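# Shut the kettle lid and leave the kettle upright

## Task

Press the kettle's lid down until it latches with a click, keep the kettle upright, and finish with both arms clear of the kettle and of every other loose object.

## Robot and tools

Robot: two six-joint arms, left_arm and right_arm, each with a two-finger parallel gripper and a wrist camera (cam_left_wrist and cam_right_wrist, both 672x504). Calibrated bases in the scene frame: left_arm at (-0.029, +0.231, +0.012) m, right_arm at (-0.020, -0.242, +0.036) m, each turned only slightly about z.

Scene frame: origin at table height, halfway between the two nominal bases; +x points out over the table, +z up, +y toward left_arm. Image sides do not follow arm names. Results give each gripper's end_effector_position (m, the point between the pads, about 1 cm behind the fingertips) and end_effector_quat_wxyz in this frame; expect errors of a few cm, more at long reach. The fingers point along the gripper's +z and open along its y.

Row layout (used by execute_actions and move): one flat list of 14 numbers, each in [-1, 1]. Numbers 1-7 are left_arm, 8-14 right_arm. Within each block: wrist roll (joint6), elbow (joint3), wrist yaw (joint5), shoulder (joint2), wrist pitch (joint4), waist (joint1), then gripper opening. The six joint numbers are scaled offsets, not poses: they are added to the arm's Joint targets as they stood when the action (or move) began. 1.0 equals 2.224 rad for waist, shoulder and elbow, and 8.485 rad for the three wrist joints, so wrist values must be small. A 0 keeps that joint's target. The opening is absolute: +1 fully open, -1 closed; to leave a gripper alone, resend its current command. Stated joint ranges (rad): waist -2.618 to 3.054, shoulder 0 to 3.142, elbow 0 to 3.142, wrist pitch -1.571 to 1.571, wrist yaw -1.571 to 1.571, wrist roll -2.094 to 2.094 (real ends may differ by up to 0.059). An action asking any joint more than 0.059 rad beyond its end is rejected for both arms.

execute_actions: actions is a list of up to 15 actions; each action is a list of 1 to 15 rows, one row per 1/30 s step, the last row repeated to fill 15 steps (0.5 s per action). Every row in an action counts from the targets at that action's start; the next action counts from the new targets. An empty list just returns state and images. cameras picks images: omitted/null/["all"] gives all, [] none.

move: target is one row, or a list of up to 15 rows, all offsets from the same current Joint targets (not chained). speed is rad/s for the joint with the longest way, 0.01 to 12.57, default 0.5, one value or one per target. blend (rad) rounds corners in a list. opening_speed (0.2 or more, per second on the -1..1 scale) ramps the gripper. blocking=false returns after about 0.5 s while the motion continues. Paths take 0.5 to 10 s, do not avoid obstacles, and grippers trace curves. The result ends with a move: line such as done, off_target, moving, held or fault, plus limits=held if steps were withheld. Done does not mean no contact.

wait: seconds 0 to 10; arms keep their last command and a running move continues. stop: brakes a running move. zoom_image: camera (cam_left_wrist or cam_right_wrist) and region [x0, y0, x1, y1] in pixels, at most 504x504, on the latest image. read_manual: section "licences" only. finished_scene: optional scene 1; ends the scene for good.

Result lines: Joint positions and Joint velocities per arm in the joint order above (rad, rad/s) plus finger-pad gap (m, 0.094 fully open); "within noise" means the arm is still. Joint targets are the base for your next offsets. Tool commands shows gripper commands. grip_measured is opening on the command scale (reads slightly wide when empty); grip_effort_nm is motor effort, negative closing, not a pad force. Joint torques follow the same order, include gravity, and values 2, 4, 6 wrap at ±28 N m. Action calls also list joint positions at some steps. "joint sent to its limit" means a joint was clipped at its end; "joint command not followed" means the clearance check altered targets. MOTOR HOT warns of heat; OVER-TEMPERATURE FAULT folds that arm away and disables it.

Motion notes: targets can lead measured angles only by 0.339 rad (big joints) or 2.2 rad (wrist), and a target placing the gripper over 200 mm from its current spot is scaled back, so large motions span several actions. The scene keeps running between your calls; a running move carries on.

Cautions: press the lid gently and slowly; avoid slamming it, hard hits or strong pushes, and do not tip the kettle or push anything off the work area. Keep the arms from striking each other, and never close one gripper on the other's fingers. A camera cable resting on something counts as touching it. Stretched poses, holding loads or pushing against things heat motors; to stop pressing, command targets back past the measured positions. Before finishing, lift both grippers clear of the kettle and confirm the lid stays latched.

Each tool is called after "Call:" by a JSON object that holds its "fn" and its "kwargs", one argument or row to a line.

## Session

Call:
{"fn": "execute_actions", "kwargs": {
  "actions": []
}}

Scene clock: 0.00 s.
left_arm: end_effector_position=(+0.1745, +0.1668, +0.3848) grip_measured=+1.000 grip_effort_nm=n/a end_effector_quat_wxyz=(+0.615, +0.055, +0.785, -0.040) | right_arm: end_effector_position=(+0.2296, -0.0822, +0.3017) grip_measured=+1.000 grip_effort_nm=n/a end_effector_quat_wxyz=(+0.522, -0.132, +0.813, +0.221)
Joint names: [wrist roll, elbow, wrist yaw, shoulder, wrist pitch, waist]
Joint positions: left_arm=[-0.234 1.106 -0.765 0.594 -0.851 -0.898 0.094] | right_arm=[0.244 0.729 0.011 0.715 -0.381 0.598 0.094]
Joint velocities: within noise
Joint torques (N m): no reading
Heat: left arm: 41 °C; right arm: 30 °C.
Joint targets: left_arm=[-0.234 1.114 -0.773 0.592 -0.852 -0.898] | right_arm=[0.244 0.741 0.012 0.708 -0.379 0.599]
Tool commands: left_gripper/opening=+1.0 right_gripper/opening=+1.0

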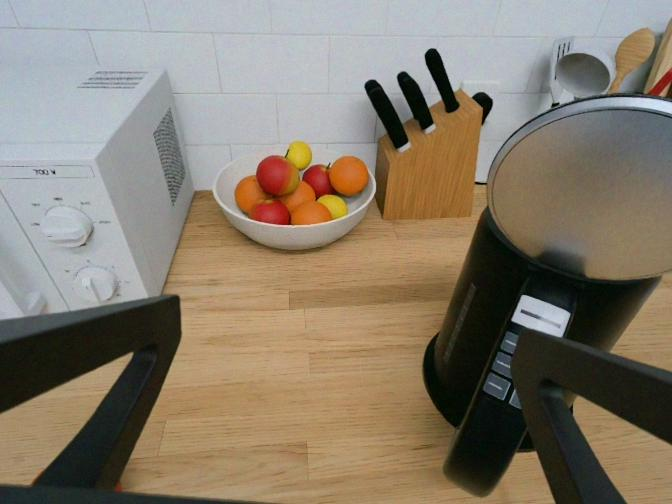

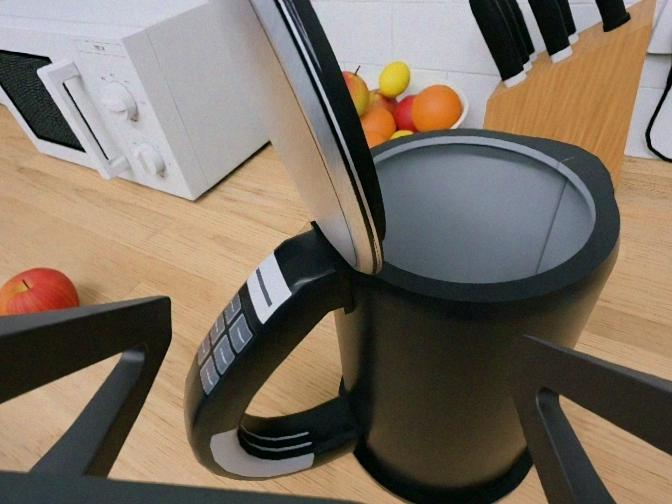

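Call:
{"fn": "zoom_image", "kwargs": {
  "camera": "cam_left_wrist",
  "region": [400, 60, 672, 504]
}}

Call:
{"fn": "zoom_image", "kwargs": {
  "camera": "cam_right_wrist",
  "region": [180, 0, 640, 504]
}}

Scaled by 1.135.

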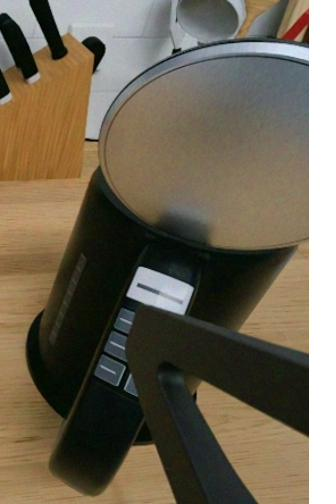

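Scaled by 1.000.

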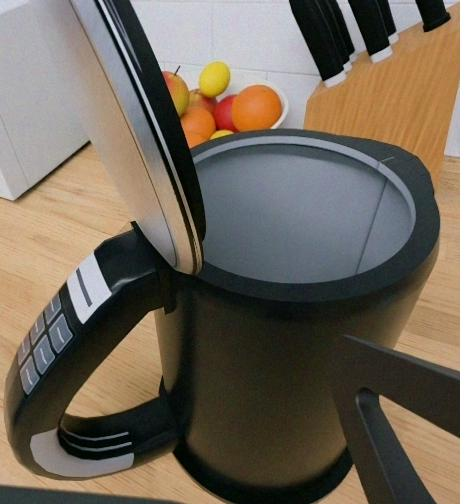

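Call:
{"fn": "move", "kwargs": {
  "target": [0.0191, -0.0279, 0.0575, 0.067, 0.0331, 0.0387, -1, 0, 0, 0, 0, 0, 0, 1],
  "speed": 0.6
}}

Scene clock: 136.67 s.
left_arm: end_effector_position=(+0.1891, +0.0610, +0.3799) grip_measured=-0.987 grip_effort_nm=-0.725 end_effector_quat_wxyz=(+0.588, +0.216, +0.762, -0.167) | right_arm: end_effector_position=(+0.2296, -0.0822, +0.3017) grip_measured=+1.000 grip_effort_nm=0.002 end_effector_quat_wxyz=(+0.522, -0.132, +0.813, +0.221)
Joint names: [wrist roll, elbow, wrist yaw, shoulder, wrist pitch, waist]
Joint positions: left_arm=[-0.078 1.064 -0.288 0.742 -0.59 -0.819 0.001] | right_arm=[0.244 0.729 0.011 0.715 -0.381 0.598 0.094]
Joint velocities: within noise
Joint torques (N m): left_arm=[0.06 5.2 -0.04 0.38 2.07 0.64] | right_arm=[-0.02 6.64 0.04 -0.81 1.61 -0.02]
Heat: left arm: 41 °C; right arm: 32 °C.
Joint targets: left_arm=[-0.071 1.052 -0.286 0.740 -0.571 -0.812] | right_arm=[0.244 0.741 0.012 0.708 -0.379 0.599]
move: done

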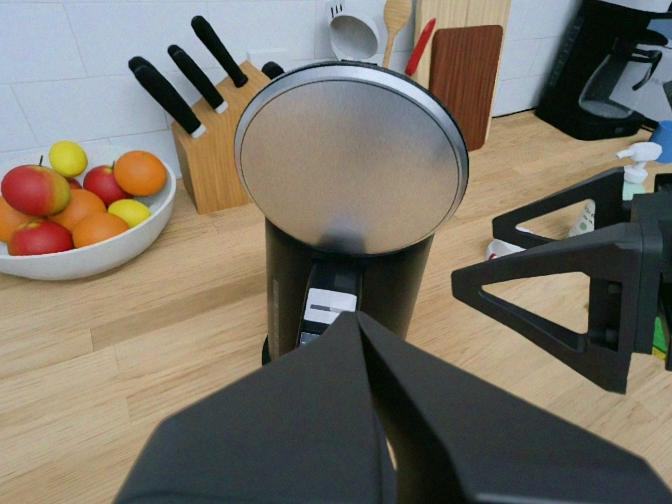

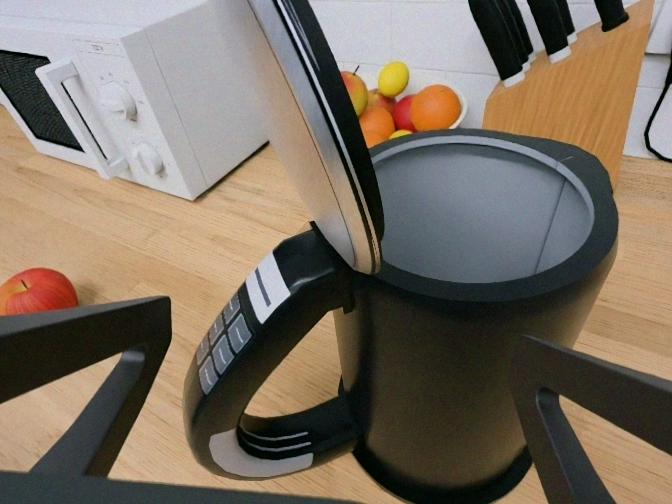

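Call:
{"fn": "move", "kwargs": {
  "target": [0.0108, 0.1311, 0.0408, 0.1872, 0.004, 0.1103, -1, 0, 0, 0, -0.1124, -0.0476, 0, 1],
  "speed": 0.6
}}

Scene clock: 233.33 s.
left_arm: end_effector_position=(+0.2749, +0.0112, +0.3734) grip_measured=-0.987 grip_effort_nm=-0.720 end_effector_quat_wxyz=(+0.523, +0.267, +0.788, -0.183) | right_arm: end_effector_position=(+0.1677, -0.1222, +0.2724) grip_measured=+1.000 grip_effort_nm=-0.002 end_effector_quat_wxyz=(+0.465, -0.139, +0.852, +0.196)
Joint names: [wrist roll, elbow, wrist yaw, shoulder, wrist pitch, waist]
Joint positions: left_arm=[0.013 1.309 0.055 1.153 -0.552 -0.572 0.001] | right_arm=[0.244 0.729 0.011 0.472 -0.771 0.598 0.094]
Joint velocities: within noise
Joint torques (N m): left_arm=[0.06 9.42 0.08 -2.52 2.02 0.47] | right_arm=[-0.02 6.09 0.05 0.62 1.43 0.02]
Heat: left arm: 39 °C; right arm: 31 °C.
Joint targets: left_arm=[0.020 1.344 0.061 1.157 -0.537 -0.567] | right_arm=[0.244 0.741 0.012 0.458 -0.783 0.599]
move: done

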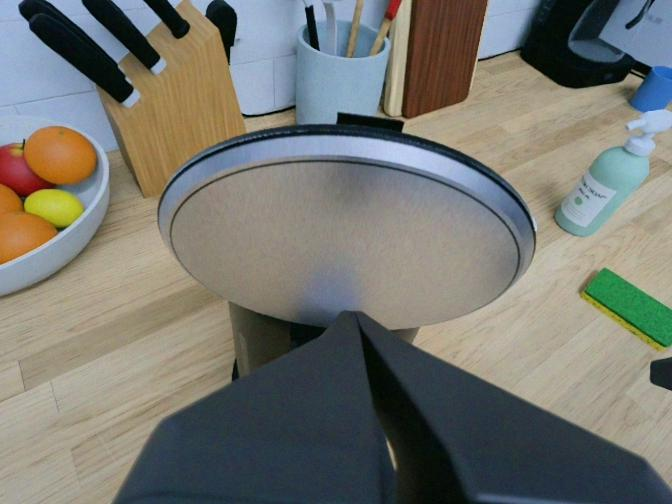

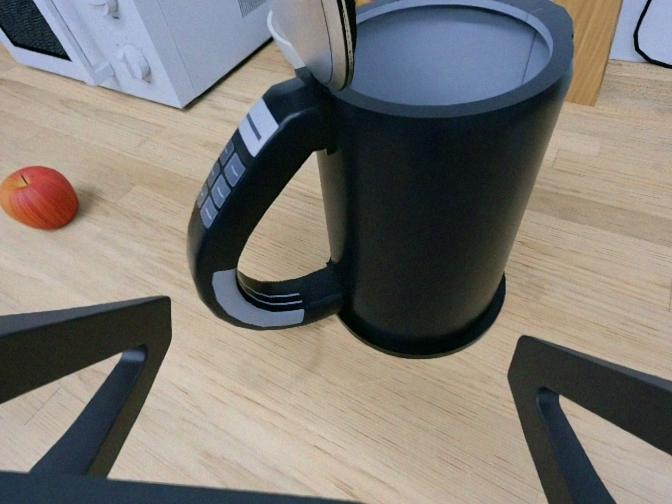

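Call:
{"fn": "move", "kwargs": {
  "target": [
    [-0.0002, -0.0283, 0.0011, -0.0493, 0.0107, 0.004, -1, 0, 0, 0, 0, 0.0471, 0, 1],
    [-0.0005, -0.0058, 0, -0.0023, 0.0171, -0.0005, -1, 0, 0, 0, 0, 0.0471, 0, 1],
    [-0.0004, 0.0622, -0.0009, 0.0543, 0.008, -0.0037, -1, 0, 0, 0, 0, 0.0471, 0, 1]
  ],
  "speed": 0.4,
  "blend": 0.02
}}

Scene clock: 291.43 s.
left_arm: end_effector_position=(+0.3036, -0.0082, +0.4230) grip_measured=-0.987 grip_effort_nm=-0.720 end_effector_quat_wxyz=(+0.576, +0.257, +0.750, -0.199) | right_arm: end_effector_position=(+0.1923, -0.1063, +0.3571) grip_measured=+1.000 grip_effort_nm=-0.002 end_effector_quat_wxyz=(+0.600, -0.121, +0.749, +0.255)
Joint names: [wrist roll, elbow, wrist yaw, shoulder, wrist pitch, waist]
Joint positions: left_arm=[0.013 1.45 0.06 1.263 -0.448 -0.569 0.001] | right_arm=[0.244 0.729 0.011 0.472 -0.408 0.598 0.094]
Joint velocities: within noise
Joint torques (N m): left_arm=[0.03 9.18 -0.1 -2.56 1.68 -0.59] | right_arm=[0 6.23 0.04 0.55 1.89 -0.01]
Heat: left arm: 40 °C; right arm: 30 °C.
Joint targets: left_arm=[0.017 1.482 0.053 1.278 -0.469 -0.575] | right_arm=[0.244 0.741 0.012 0.458 -0.383 0.599]
move: done

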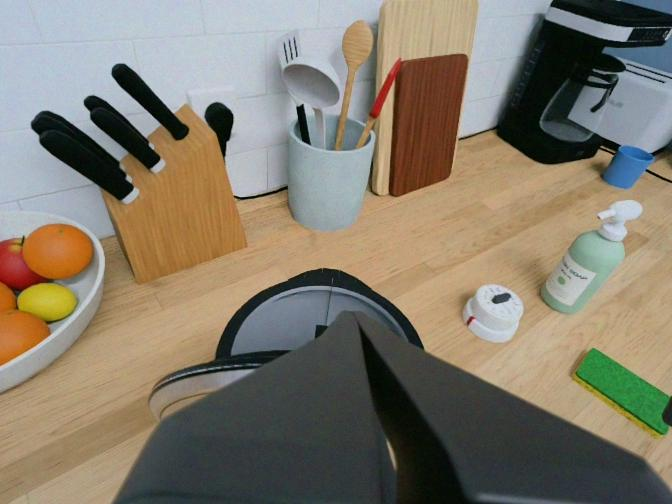

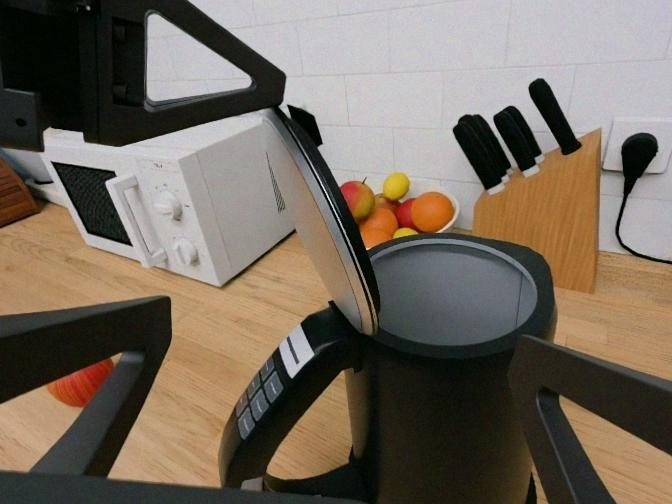

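Call:
{"fn": "zoom_image", "kwargs": {
  "camera": "cam_right_wrist",
  "region": [180, 50, 430, 360]
}}

Scaled by 1.626.

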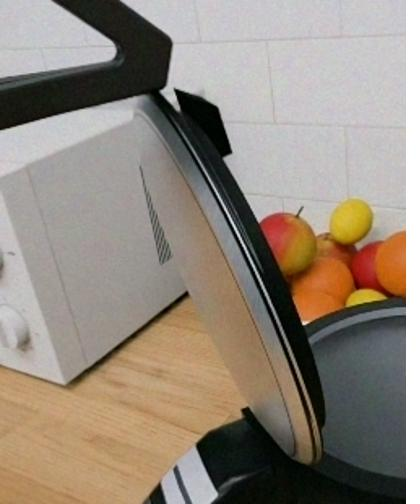

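Call:
{"fn": "move", "kwargs": {
  "target": [
    [0.0002, -0.0058, 0.0023, -0.0803, -0.0154, 0.0084, -1, 0, 0, 0, 0, 0, 0, 1],
    [0.0003, -0.1173, 0.0027, -0.1297, 0.0009, 0.01, -1, 0, 0, 0, 0, 0, 0, 1],
    [0, -0.0799, 0.0009, -0.0598, 0.0095, 0.0031, -1, 0, 0, 0, 0, 0, 0, 1],
    [0, -0.0008, 0, 0, -0.0018, 0, -1, 0, 0, 0, 0, 0, 0, 1]
  ],
  "speed": 0.45,
  "blend": [0.02, 0.02, 0.02, 0]
}}

Scene clock: 333.30 s.
left_arm: end_effector_position=(+0.3028, -0.0073, +0.4204) grip_measured=-0.987 grip_effort_nm=-0.720 end_effector_quat_wxyz=(+0.572, +0.257, +0.754, -0.197) | right_arm: end_effector_position=(+0.1923, -0.1063, +0.3572) grip_measured=+1.000 grip_effort_nm=-0.002 end_effector_quat_wxyz=(+0.600, -0.121, +0.749, +0.255)
Joint names: [wrist roll, elbow, wrist yaw, shoulder, wrist pitch, waist]
Joint positions: left_arm=[0.013 1.45 0.06 1.261 -0.46 -0.568 0.001] | right_arm=[0.244 0.729 0.011 0.472 -0.408 0.598 0.094]
Joint velocities: within noise
Joint torques (N m): left_arm=[0.04 9.11 -0.09 -2.45 1.63 -0.73] | right_arm=[0 6.24 0.04 0.46 1.89 0.02]
Heat: left arm: 39 °C; right arm: 30 °C.
Joint targets: left_arm=[0.017 1.480 0.053 1.278 -0.485 -0.575] | right_arm=[0.244 0.741 0.012 0.458 -0.383 0.599]
move: done

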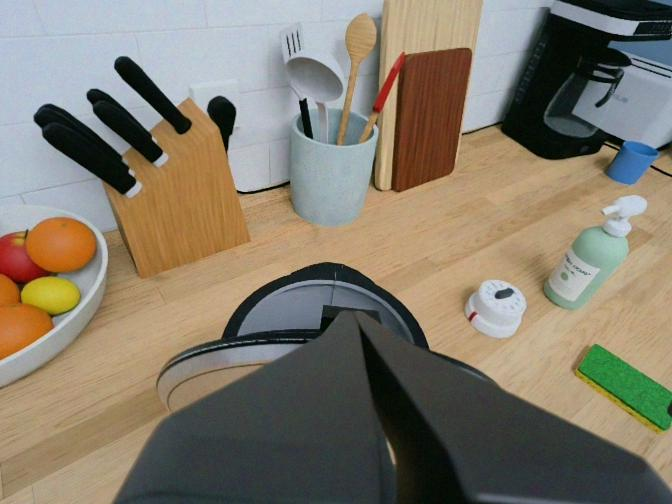

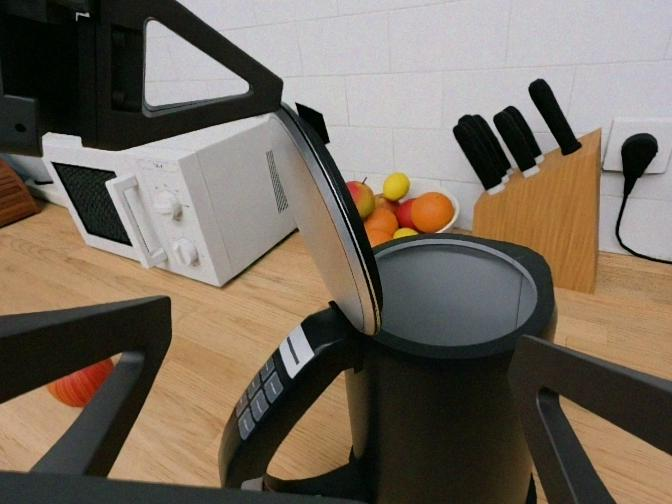

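Call:
{"fn": "zoom_image", "kwargs": {
  "camera": "cam_right_wrist",
  "region": [210, 50, 400, 200]
}}

Call:
{"fn": "zoom_image", "kwargs": {
  "camera": "cam_left_wrist",
  "region": [140, 240, 520, 440]
}}

Scaled by 2.653.

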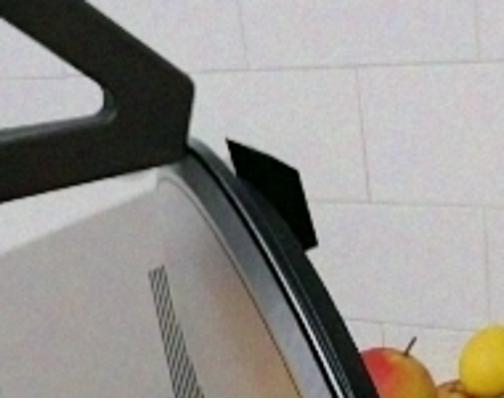

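Scaled by 1.326.

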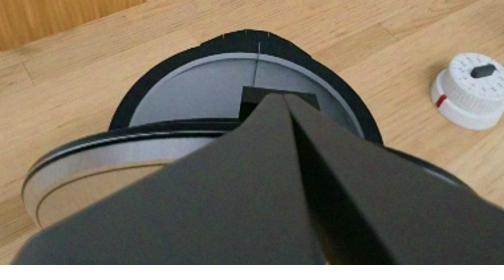

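Call:
{"fn": "move", "kwargs": {
  "target": [
    [0, -0.0209, 0, 0, -0.0012, 0, -1, 0, 0, 0, 0, 0, 0, 1],
    [0, 0.0953, -0.001, 0.0827, -0.0178, -0.0033, -1, 0, 0, 0, 0, 0, 0, 1],
    [0, 0.225, -0.002, 0.1846, -0.0392, -0.0063, -1, 0, 0, 0, 0, 0, 0, 1]
  ],
  "speed": [0.3, 0.4, 0.4],
  "blend": [0, 0.03, 0]
}}

Scene clock: 379.43 s.
left_arm: end_effector_position=(+0.3597, -0.0510, +0.4028) grip_measured=-0.987 grip_effort_nm=-0.725 end_effector_quat_wxyz=(+0.482, +0.275, +0.814, -0.169) | right_arm: end_effector_position=(+0.1923, -0.1063, +0.3572) grip_measured=+1.000 grip_effort_nm=-0.007 end_effector_quat_wxyz=(+0.600, -0.121, +0.749, +0.255)
Joint names: [wrist roll, elbow, wrist yaw, shoulder, wrist pitch, waist]
Joint positions: left_arm=[0.013 1.954 0.043 1.663 -0.789 -0.583 0.001] | right_arm=[0.244 0.729 0.011 0.472 -0.408 0.598 0.094]
Joint velocities: within noise
Joint torques (N m): left_arm=[0.01 8.39 -0.09 -4.77 1.51 -0.7] | right_arm=[-0.02 6.26 0.03 0.47 1.88 0.06]
Heat: left arm: 39 °C; right arm: 30 °C.
Joint targets: left_arm=[0.017 1.981 0.036 1.688 -0.817 -0.589] | right_arm=[0.244 0.741 0.012 0.458 -0.383 0.599]
move: done

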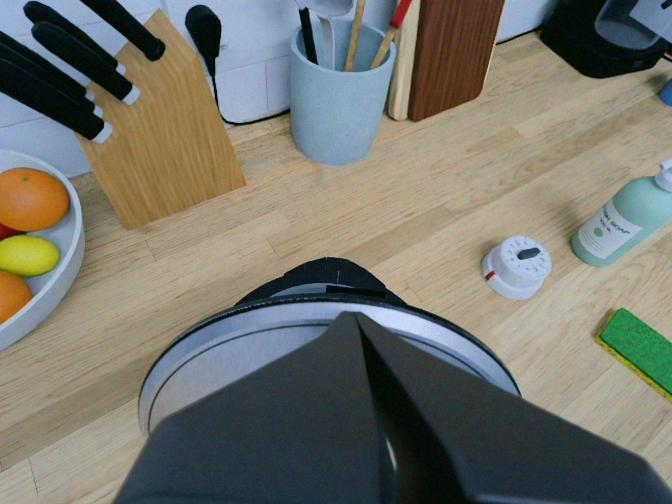

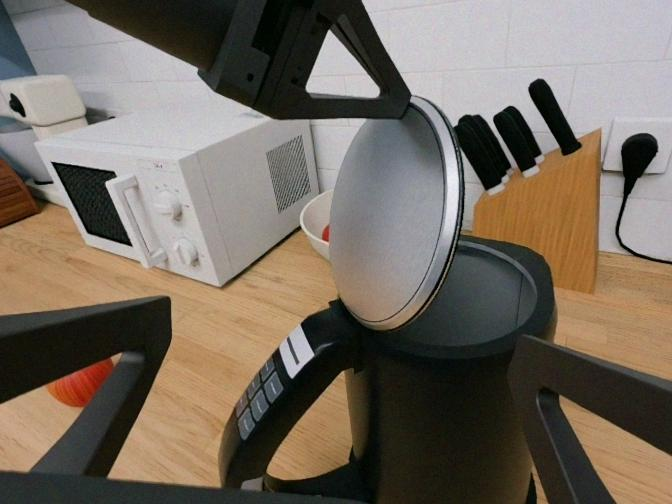

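Call:
{"fn": "move", "kwargs": {
  "target": [
    [0, 0.0742, -0.0006, 0.0803, -0.0116, -0.0021, -1, 0, 0, 0, 0, 0, 0, 1],
    [0, 0.1124, -0.0011, 0.1353, -0.0177, -0.0033, -1, 0, 0, 0, 0, 0, 0, 1],
    [0, 0.1115, -0.0013, 0.1542, -0.0183, -0.0038, -1, 0, 0, 0, 0, 0, 0, 1]
  ],
  "speed": [0.4, 0.35, 0.2],
  "blend": [0.03, 0.01, 0]
}}

Scene clock: 394.07 s.
left_arm: end_effector_position=(+0.4111, -0.0906, +0.3163) grip_measured=-0.987 grip_effort_nm=-0.720 end_effector_quat_wxyz=(+0.390, +0.291, +0.863, -0.138) | right_arm: end_effector_position=(+0.1923, -0.1063, +0.3572) grip_measured=+1.000 grip_effort_nm=0.002 end_effector_quat_wxyz=(+0.600, -0.121, +0.749, +0.255)
Joint names: [wrist roll, elbow, wrist yaw, shoulder, wrist pitch, waist]
Joint positions: left_arm=[0.013 2.208 0.033 2.001 -0.924 -0.591 0.001] | right_arm=[0.244 0.729 0.011 0.472 -0.408 0.598 0.094]
Joint velocities: within noise
Joint torques (N m): left_arm=[0.03 7.91 -0.09 -7.17 1.13 -0.69] | right_arm=[-0.02 6.2 0.05 0.44 1.89 -0.02]
Heat: left arm: 39 °C; right arm: 31 °C.
Joint targets: left_arm=[0.017 2.229 0.025 2.031 -0.972 -0.598] | right_arm=[0.244 0.741 0.012 0.458 -0.383 0.599]
move: off_target (left_arm); left_arm: the wrist pitch is farthest, 0.048 rad from its target

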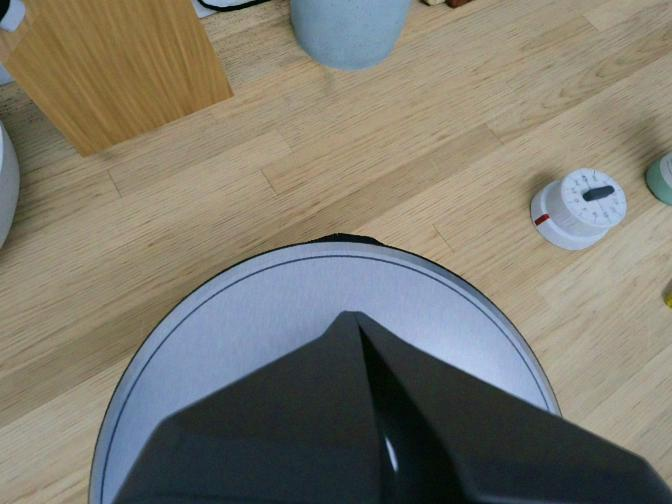

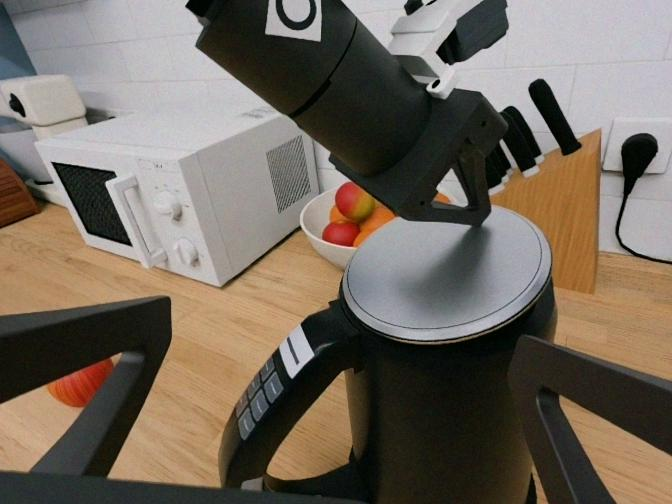

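Call:
{"fn": "zoom_image", "kwargs": {
  "camera": "cam_right_wrist",
  "region": [320, 180, 570, 380]
}}

Scaled by 2.016.

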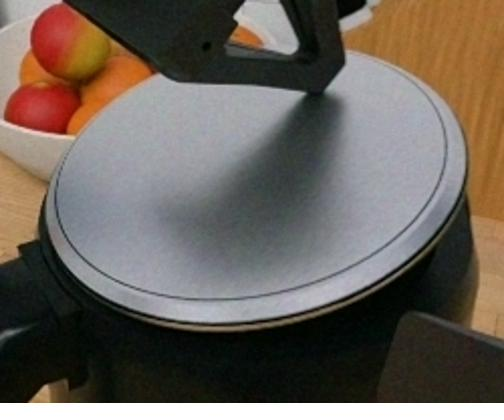

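Call:
{"fn": "move", "kwargs": {
  "target": [
    [0, -0.0369, 0, -0.0009, 0.0033, 0, -1, 0, 0, 0, 0, 0, 0, 1],
    [0, -0.076, 0, -0.0094, 0.0061, 0, -1, 0, 0, 0, 0, 0, 0, 1]
  ],
  "speed": 0.2
}}

Scene clock: 411.10 s.
left_arm: end_effector_position=(+0.4130, -0.0919, +0.2893) grip_measured=-0.987 grip_effort_nm=-0.720 end_effector_quat_wxyz=(+0.377, +0.292, +0.868, -0.134) | right_arm: end_effector_position=(+0.1923, -0.1063, +0.3572) grip_measured=+1.000 grip_effort_nm=-0.007 end_effector_quat_wxyz=(+0.600, -0.121, +0.749, +0.255)
Joint names: [wrist roll, elbow, wrist yaw, shoulder, wrist pitch, waist]
Joint positions: left_arm=[0.013 2.102 0.032 1.993 -0.857 -0.591 0.001] | right_arm=[0.244 0.729 0.011 0.472 -0.408 0.598 0.094]
Joint velocities: within noise
Joint torques (N m): left_arm=[0.02 3.22 -0.09 -8.14 0.92 -0.69] | right_arm=[-0.02 6.23 0.05 0.5 1.88 0.02]
Heat: left arm: 39 °C; right arm: 31 °C.
Joint targets: left_arm=[0.017 2.060 0.025 2.011 -0.920 -0.598] | right_arm=[0.244 0.741 0.012 0.458 -0.383 0.599]
move: off_target (left_arm); left_arm: the wrist pitch is farthest, 0.063 rad from its target

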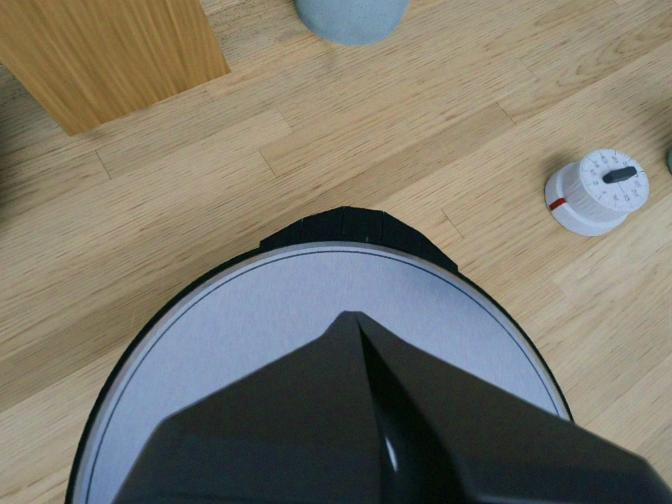

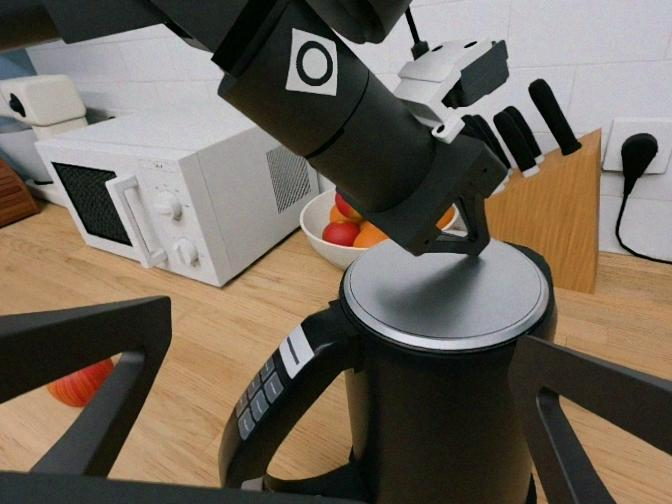

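Call:
{"fn": "zoom_image", "kwargs": {
  "camera": "cam_right_wrist",
  "region": [320, 200, 570, 400]
}}

Scaled by 2.016.

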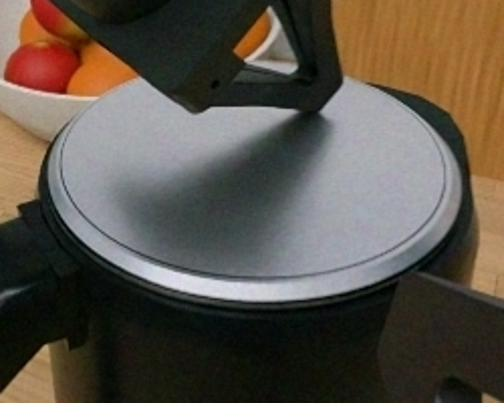

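Call:
{"fn": "move", "kwargs": {
  "target": [0, -0.0719, 0, -0.018, 0.0071, 0, -1, 0, 0, 0, 0, 0, 0, 1],
  "speed": 0.2
}}

Scene clock: 422.73 s.
left_arm: end_effector_position=(+0.4116, -0.0909, +0.2883) grip_measured=-0.987 grip_effort_nm=-0.720 end_effector_quat_wxyz=(+0.402, +0.289, +0.857, -0.142) | right_arm: end_effector_position=(+0.1923, -0.1063, +0.3572) grip_measured=+1.000 grip_effort_nm=0.002 end_effector_quat_wxyz=(+0.600, -0.121, +0.749, +0.255)
Joint names: [wrist roll, elbow, wrist yaw, shoulder, wrist pitch, waist]
Joint positions: left_arm=[0.013 1.957 0.032 1.924 -0.725 -0.591 0.001] | right_arm=[0.244 0.729 0.011 0.472 -0.408 0.598 0.094]
Joint velocities: within noise
Joint torques (N m): left_arm=[0.01 2.44 -0.09 -5.76 0.21 -0.55] | right_arm=[-0.01 6.17 0.05 0.53 1.89 -0.03]
Heat: left arm: 38 °C; right arm: 31 °C.
Joint targets: left_arm=[0.017 1.900 0.025 1.970 -0.860 -0.598] | right_arm=[0.244 0.741 0.012 0.458 -0.383 0.599]
move: off_target (left_arm); left_arm: the wrist pitch is farthest, 0.135 rad from its target

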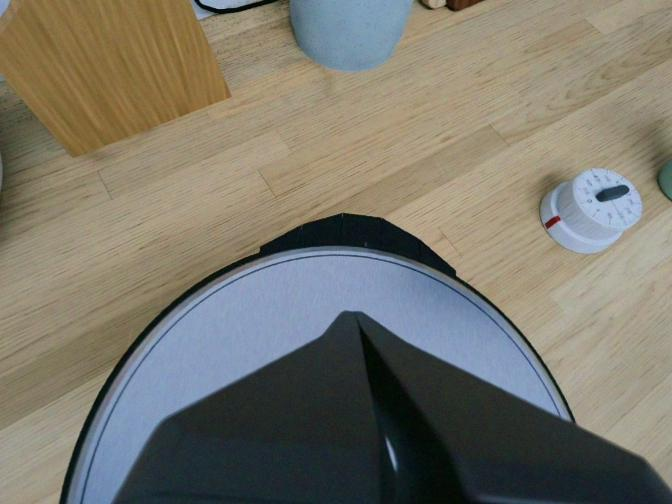

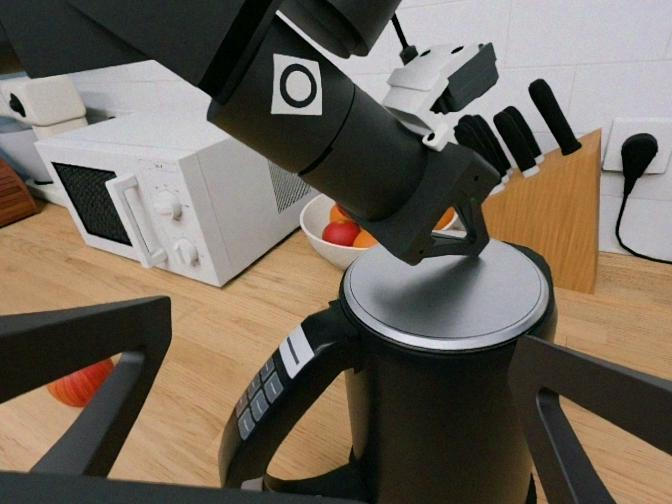

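Call:
{"fn": "zoom_image", "kwargs": {
  "camera": "cam_left_wrist",
  "region": [220, 180, 520, 320]
}}

Call:
{"fn": "zoom_image", "kwargs": {
  "camera": "cam_right_wrist",
  "region": [320, 230, 570, 400]
}}

Scaled by 1.680.

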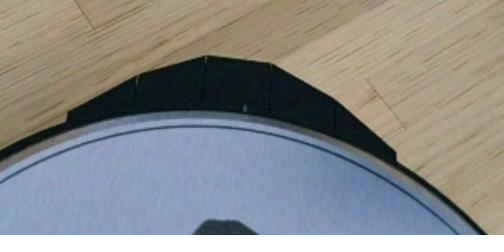

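Scaled by 2.016.

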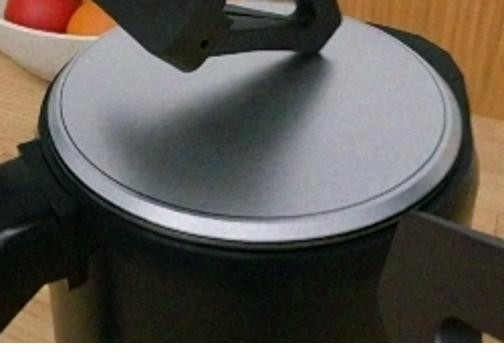

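Call:
{"fn": "move", "kwargs": {
  "target": [0, -0.027, 0, -0.009, -0.0342, 0, -1, 0, 0, 0, 0, 0, 0, 1],
  "speed": 0.3
}}

Scene clock: 444.97 s.
left_arm: end_effector_position=(+0.4008, -0.0832, +0.2851) grip_measured=-0.987 grip_effort_nm=-0.725 end_effector_quat_wxyz=(+0.388, +0.291, +0.864, -0.138) | right_arm: end_effector_position=(+0.1923, -0.1062, +0.3573) grip_measured=+1.000 grip_effort_nm=-0.007 end_effector_quat_wxyz=(+0.600, -0.121, +0.749, +0.255)
Joint names: [wrist roll, elbow, wrist yaw, shoulder, wrist pitch, waist]
Joint positions: left_arm=[0.013 1.922 0.032 1.89 -0.754 -0.591 0.001] | right_arm=[0.244 0.729 0.011 0.472 -0.407 0.598 0.094]
Joint velocities: within noise
Joint torques (N m): left_arm=[0.02 0.42 -0.1 -4.52 -2.67 -0.59] | right_arm=[-0.02 6.2 0.04 0.53 1.88 -0.02]
Heat: left arm: 37 °C; right arm: 31 °C.
Joint targets: left_arm=[0.017 1.840 0.025 1.950 -1.150 -0.598] | right_arm=[0.244 0.741 0.012 0.458 -0.383 0.599]
move: off_target (left_arm); left_arm: the wrist pitch is farthest, 0.396 rad from its target

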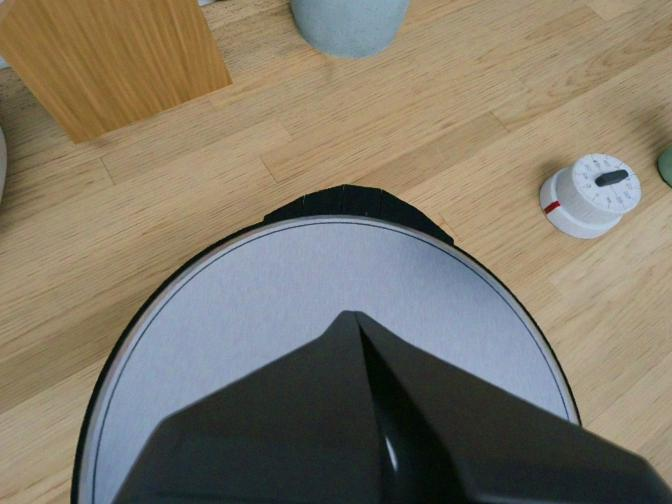

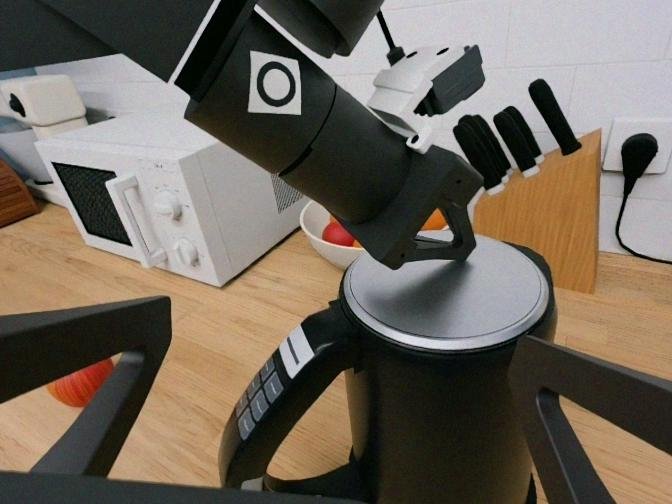

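Call:
{"fn": "zoom_image", "kwargs": {
  "camera": "cam_right_wrist",
  "region": [320, 230, 570, 400]
}}

Scaled by 2.016.

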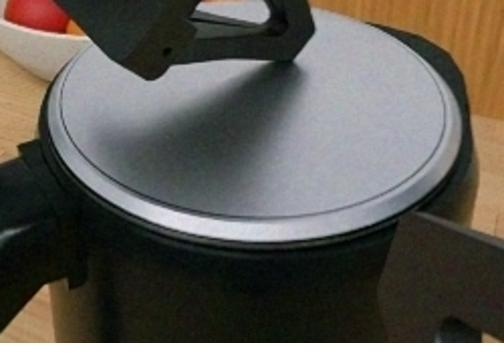

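Call:
{"fn": "execute_actions", "kwargs": {
  "actions": [
    [[0,-0.0024,0,0.0028,-0.0019,0,-1,0,0,0,0,0,0,1],[0,-0.0049,0,0.0055,-0.0039,0,-1,0,0,0,0,0,0,1],[0,-0.0073,0,0.0083,-0.0058,0,-1,0,0,0,0,0,0,1],[0,-0.0097,0,0.0111,-0.0077,0,-1,0,0,0,0,0,0,1],[0,-0.0122,0,0.0139,-0.0096,0,-1,0,0,0,0,0,0,1],[0,-0.0146,0,0.0166,-0.0116,0,-1,0,0,0,0,0,0,1],[0,-0.017,0,0.0194,-0.0135,0,-1,0,0,0,0,0,0,1],[0,-0.0195,0,0.0222,-0.0154,0,-1,0,0,0,0,0,0,1],[0,-0.0219,0,0.025,-0.0173,0,-1,0,0,0,0,0,0,1],[0,-0.0243,0,0.0277,-0.0193,0,-1,0,0,0,0,0,0,1],[0,-0.0268,0,0.0305,-0.0212,0,-1,0,0,0,0,0,0,1],[0,-0.0292,0,0.0333,-0.0231,0,-1,0,0,0,0,0,0,1],[0,-0.0316,0,0.0361,-0.025,0,-1,0,0,0,0,0,0,1],[0,-0.0341,0,0.0388,-0.027,0,-1,0,0,0,0,0,0,1],[0,-0.0365,0,0.0416,-0.0289,0,-1,0,0,0,0,0,0,1]]
  ]
}}

Scene clock: 483.17 s.
left_arm: end_effector_position=(+0.3988, -0.0818, +0.2797) grip_measured=-0.987 grip_effort_nm=-0.720 end_effector_quat_wxyz=(+0.380, +0.292, +0.867, -0.135) | right_arm: end_effector_position=(+0.1923, -0.1062, +0.3573) grip_measured=+1.000 grip_effort_nm=-0.002 end_effector_quat_wxyz=(+0.600, -0.121, +0.749, +0.255)
Joint names: [wrist roll, elbow, wrist yaw, shoulder, wrist pitch, waist]
Joint positions: left_arm=[0.013 1.914 0.032 1.89 -0.764 -0.591 0.001] | right_arm=[0.244 0.729 0.011 0.472 -0.407 0.598 0.094]
Joint velocities: within noise
Joint torques (N m): left_arm=[0.01 -3.08 -0.08 -0.1 -3.91 -0.49] | right_arm=[-0.02 6.19 0.05 0.47 1.88 -0.05]
Heat: left arm: 40 °C; right arm: 31 °C.
Joint targets: left_arm=[0.016 1.789 0.026 2.013 -1.273 -0.596] | right_arm=[0.244 0.741 0.012 0.458 -0.383 0.599]
Step readings (joint positions of left_arm | right_arm):
0: [0.013 1.922 0.032 1.890 -0.754 -0.591] | [0.244 0.729 0.011 0.472 -0.407 0.598]
1: [0.013 1.922 0.032 1.890 -0.755 -0.591] | [0.244 0.729 0.011 0.472 -0.407 0.598]
2: [0.013 1.919 0.032 1.890 -0.757 -0.591] | [0.244 0.729 0.011 0.472 -0.407 0.598]
4: [0.013 1.917 0.032 1.890 -0.761 -0.591] | [0.244 0.729 0.011 0.472 -0.407 0.598]
8: [0.013 1.915 0.032 1.890 -0.764 -0.591] | [0.244 0.729 0.011 0.472 -0.407 0.598]
15: [0.013 1.914 0.032 1.890 -0.764 -0.591] | [0.244 0.729 0.011 0.472 -0.407 0.598]

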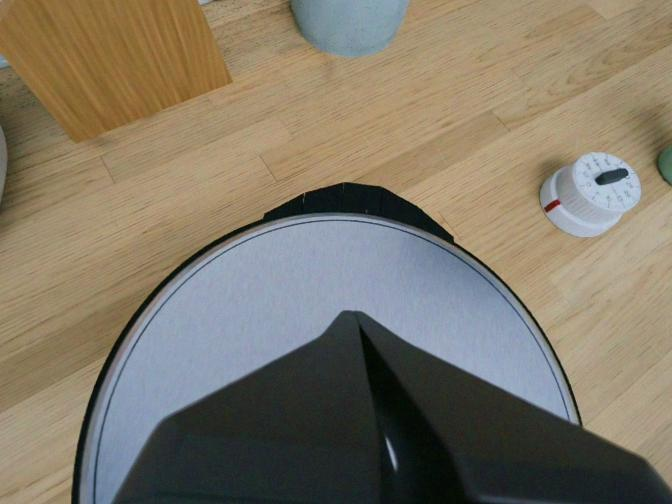

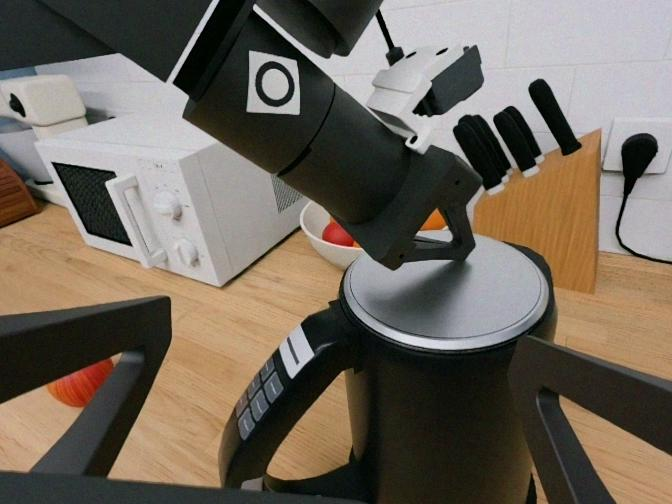

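Call:
{"fn": "zoom_image", "kwargs": {
  "camera": "cam_right_wrist",
  "region": [320, 230, 570, 400]
}}

Scaled by 2.016.

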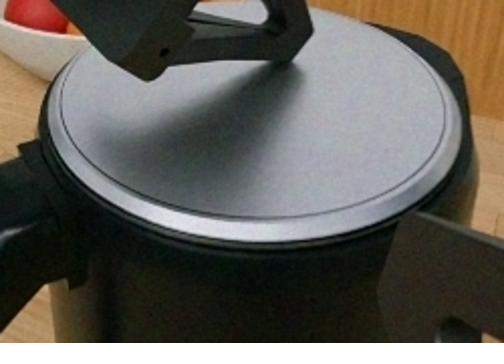

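Call:
{"fn": "move", "kwargs": {
  "target": [0, 0.1758, 0, -0.0193, 0.0376, 0, -1, 0, 0, 0, 0, 0, 0, 1],
  "speed": 0.6
}}

Call:
{"fn": "zoom_image", "kwargs": {
  "camera": "cam_right_wrist",
  "region": [320, 200, 570, 400]
}}

Call:
{"fn": "zoom_image", "kwargs": {
  "camera": "cam_left_wrist",
  "region": [180, 180, 520, 400]
}}

Scene clock: 508.63 s.
left_arm: end_effector_position=(+0.3987, -0.0816, +0.3166) grip_measured=-0.987 grip_effort_nm=-0.725 end_effector_quat_wxyz=(+0.381, +0.292, +0.867, -0.135) | right_arm: end_effector_position=(+0.1923, -0.1062, +0.3573) grip_measured=+1.000 grip_effort_nm=0.002 end_effector_quat_wxyz=(+0.600, -0.121, +0.749, +0.255)
Joint names: [wrist roll, elbow, wrist yaw, shoulder, wrist pitch, waist]
Joint positions: left_arm=[0.013 2.153 0.032 1.951 -0.941 -0.591 0.001] | right_arm=[0.244 0.729 0.011 0.472 -0.407 0.598 0.094]
Joint velocities: within noise
Joint torques (N m): left_arm=[0.03 8.46 -0.09 -7.66 1.47 -0.54] | right_arm=[-0.01 6.2 0.03 0.43 1.88 0.03]
Heat: left arm: 53 °C; right arm: 31 °C.
Joint targets: left_arm=[0.016 2.180 0.026 1.970 -0.954 -0.596] | right_arm=[0.244 0.741 0.012 0.458 -0.383 0.599]
move: done

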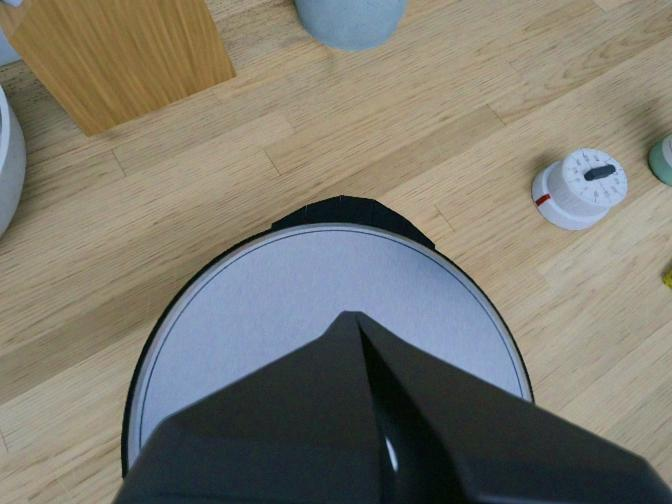

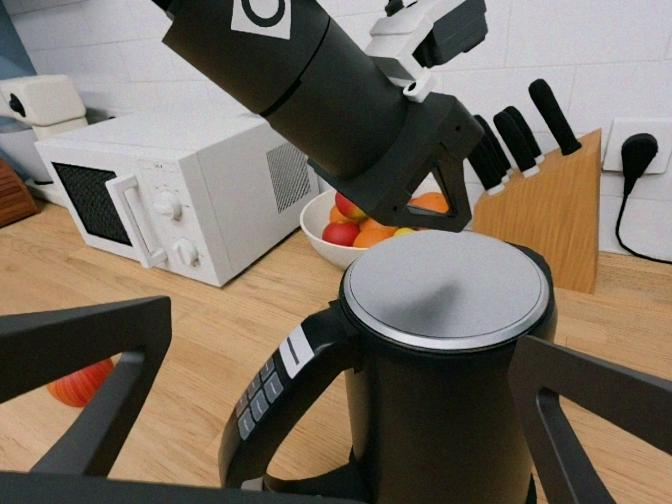

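Scaled by 2.016.

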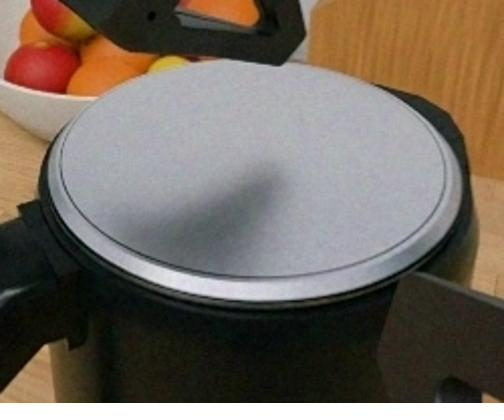

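Scaled by 1.482.

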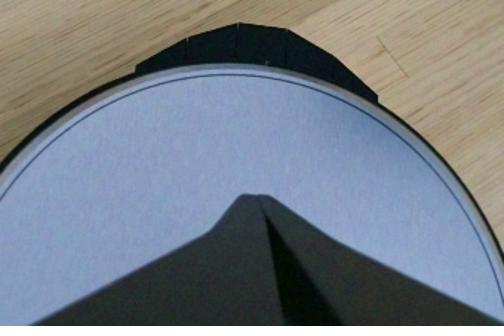

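Call:
{"fn": "move", "kwargs": {
  "target": [0, 0.0522, 0, 0.0486, -0.0031, 0, -1, -0.017, -0.295, 0, -0.125, 0.081, -0.058, 1],
  "speed": 0.7
}}

Call:
{"fn": "zoom_image", "kwargs": {
  "camera": "cam_right_wrist",
  "region": [150, 100, 550, 400]
}}

Scene clock: 593.00 s.
left_arm: end_effector_position=(+0.4157, -0.0939, +0.3056) grip_measured=-0.987 grip_effort_nm=-0.720 end_effector_quat_wxyz=(+0.376, +0.293, +0.869, -0.134) | right_arm: end_effector_position=(+0.2102, -0.1315, +0.2848) grip_measured=+1.000 grip_effort_nm=-0.007 end_effector_quat_wxyz=(+0.738, -0.106, +0.633, +0.208)
Joint names: [wrist roll, elbow, wrist yaw, shoulder, wrist pitch, waist]
Joint positions: left_arm=[0.013 2.261 0.032 2.05 -0.961 -0.591 0.001] | right_arm=[0.107 0.097 0.011 0.196 0.275 0.477 0.094]
Joint velocities: within noise
Joint torques (N m): left_arm=[0.02 9.07 -0.09 -7.72 1.38 -0.42] | right_arm=[-0.11 5.03 0.04 0.53 1.86 -0.59]
Heat: left arm: 39 °C; right arm: 32 °C.
Joint targets: left_arm=[0.016 2.296 0.026 2.078 -0.980 -0.596] | right_arm=[0.099 0.085 0.011 0.180 0.304 0.470]
move: done

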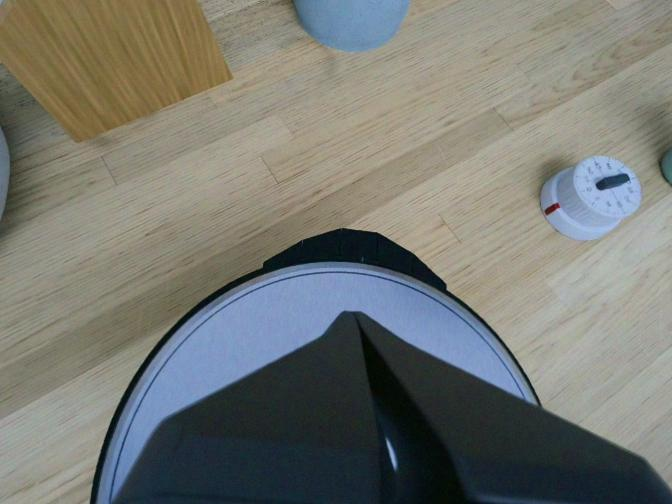

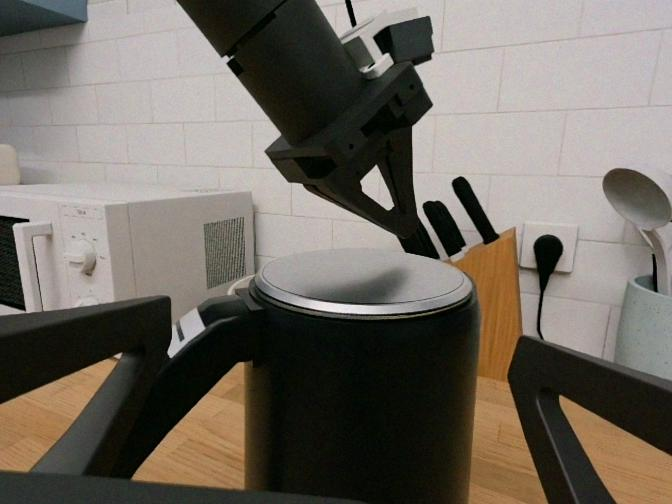

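Scaled by 1.260.

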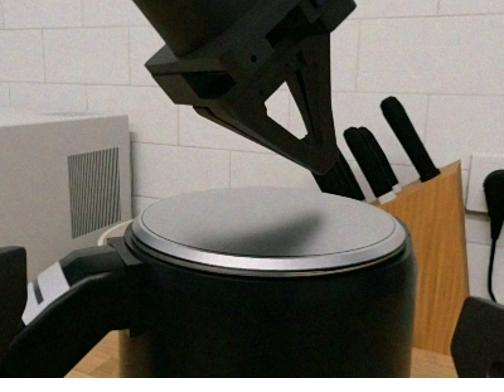

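Call:
{"fn": "zoom_image", "kwargs": {
  "camera": "cam_right_wrist",
  "region": [240, 235, 490, 345]
}}

Scaled by 2.016.

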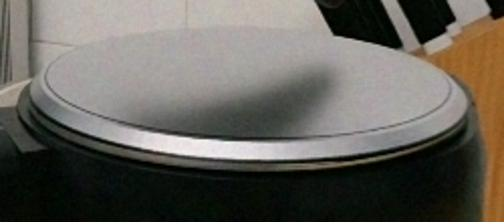

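Call:
{"fn": "move", "kwargs": {
  "target": [
    [0, -0.054, 0, -0.0135, 0.0106, 0, -1, 0, 0, 0, 0, 0, 0, 1],
    [0, -0.1147, 0, 0.0558, -0.0377, 0, -1, 0, 0, 0, 0, 0, 0, 1]
  ],
  "speed": 0.3
}}

Call:
{"fn": "zoom_image", "kwargs": {
  "camera": "cam_right_wrist",
  "region": [240, 235, 490, 345]
}}

Scene clock: 609.47 s.
left_arm: end_effector_position=(+0.4188, -0.0961, +0.2751) grip_measured=-0.987 grip_effort_nm=-0.720 end_effector_quat_wxyz=(+0.360, +0.295, +0.876, -0.129) | right_arm: end_effector_position=(+0.2101, -0.1315, +0.2849) grip_measured=+1.000 grip_effort_nm=-0.002 end_effector_quat_wxyz=(+0.738, -0.106, +0.633, +0.208)
Joint names: [wrist roll, elbow, wrist yaw, shoulder, wrist pitch, waist]
Joint positions: left_arm=[0.013 2.159 0.032 2.051 -0.895 -0.591 0.001] | right_arm=[0.107 0.097 0.011 0.196 0.276 0.477 0.094]
Joint velocities: within noise
Joint torques (N m): left_arm=[0.01 -2.76 -0.07 1.16 -2.82 -0.44] | right_arm=[-0.09 5.03 0.03 0.51 1.83 -0.58]
Heat: left arm: 39 °C; right arm: 32 °C.
Joint targets: left_arm=[0.016 2.041 0.026 2.203 -1.300 -0.596] | right_arm=[0.099 0.085 0.011 0.180 0.304 0.470]
move: off_target (left_arm); left_arm: the wrist pitch is farthest, 0.405 rad from its target

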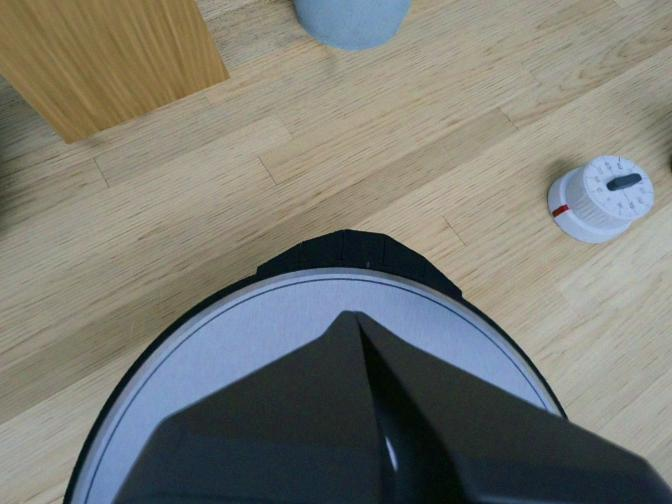

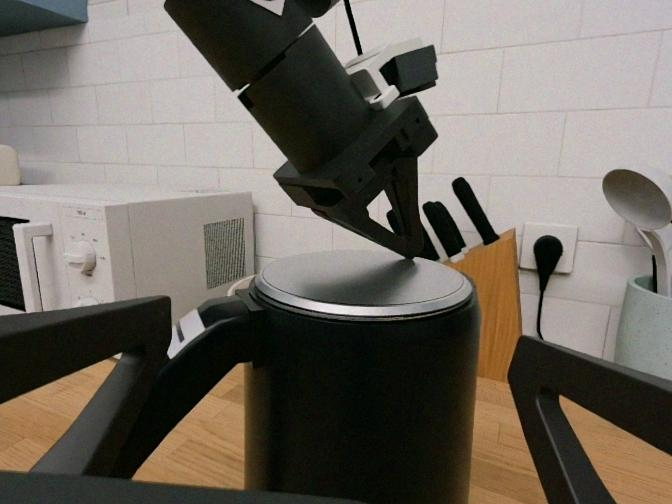

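Scaled by 2.016.

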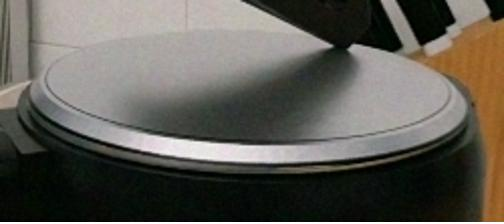

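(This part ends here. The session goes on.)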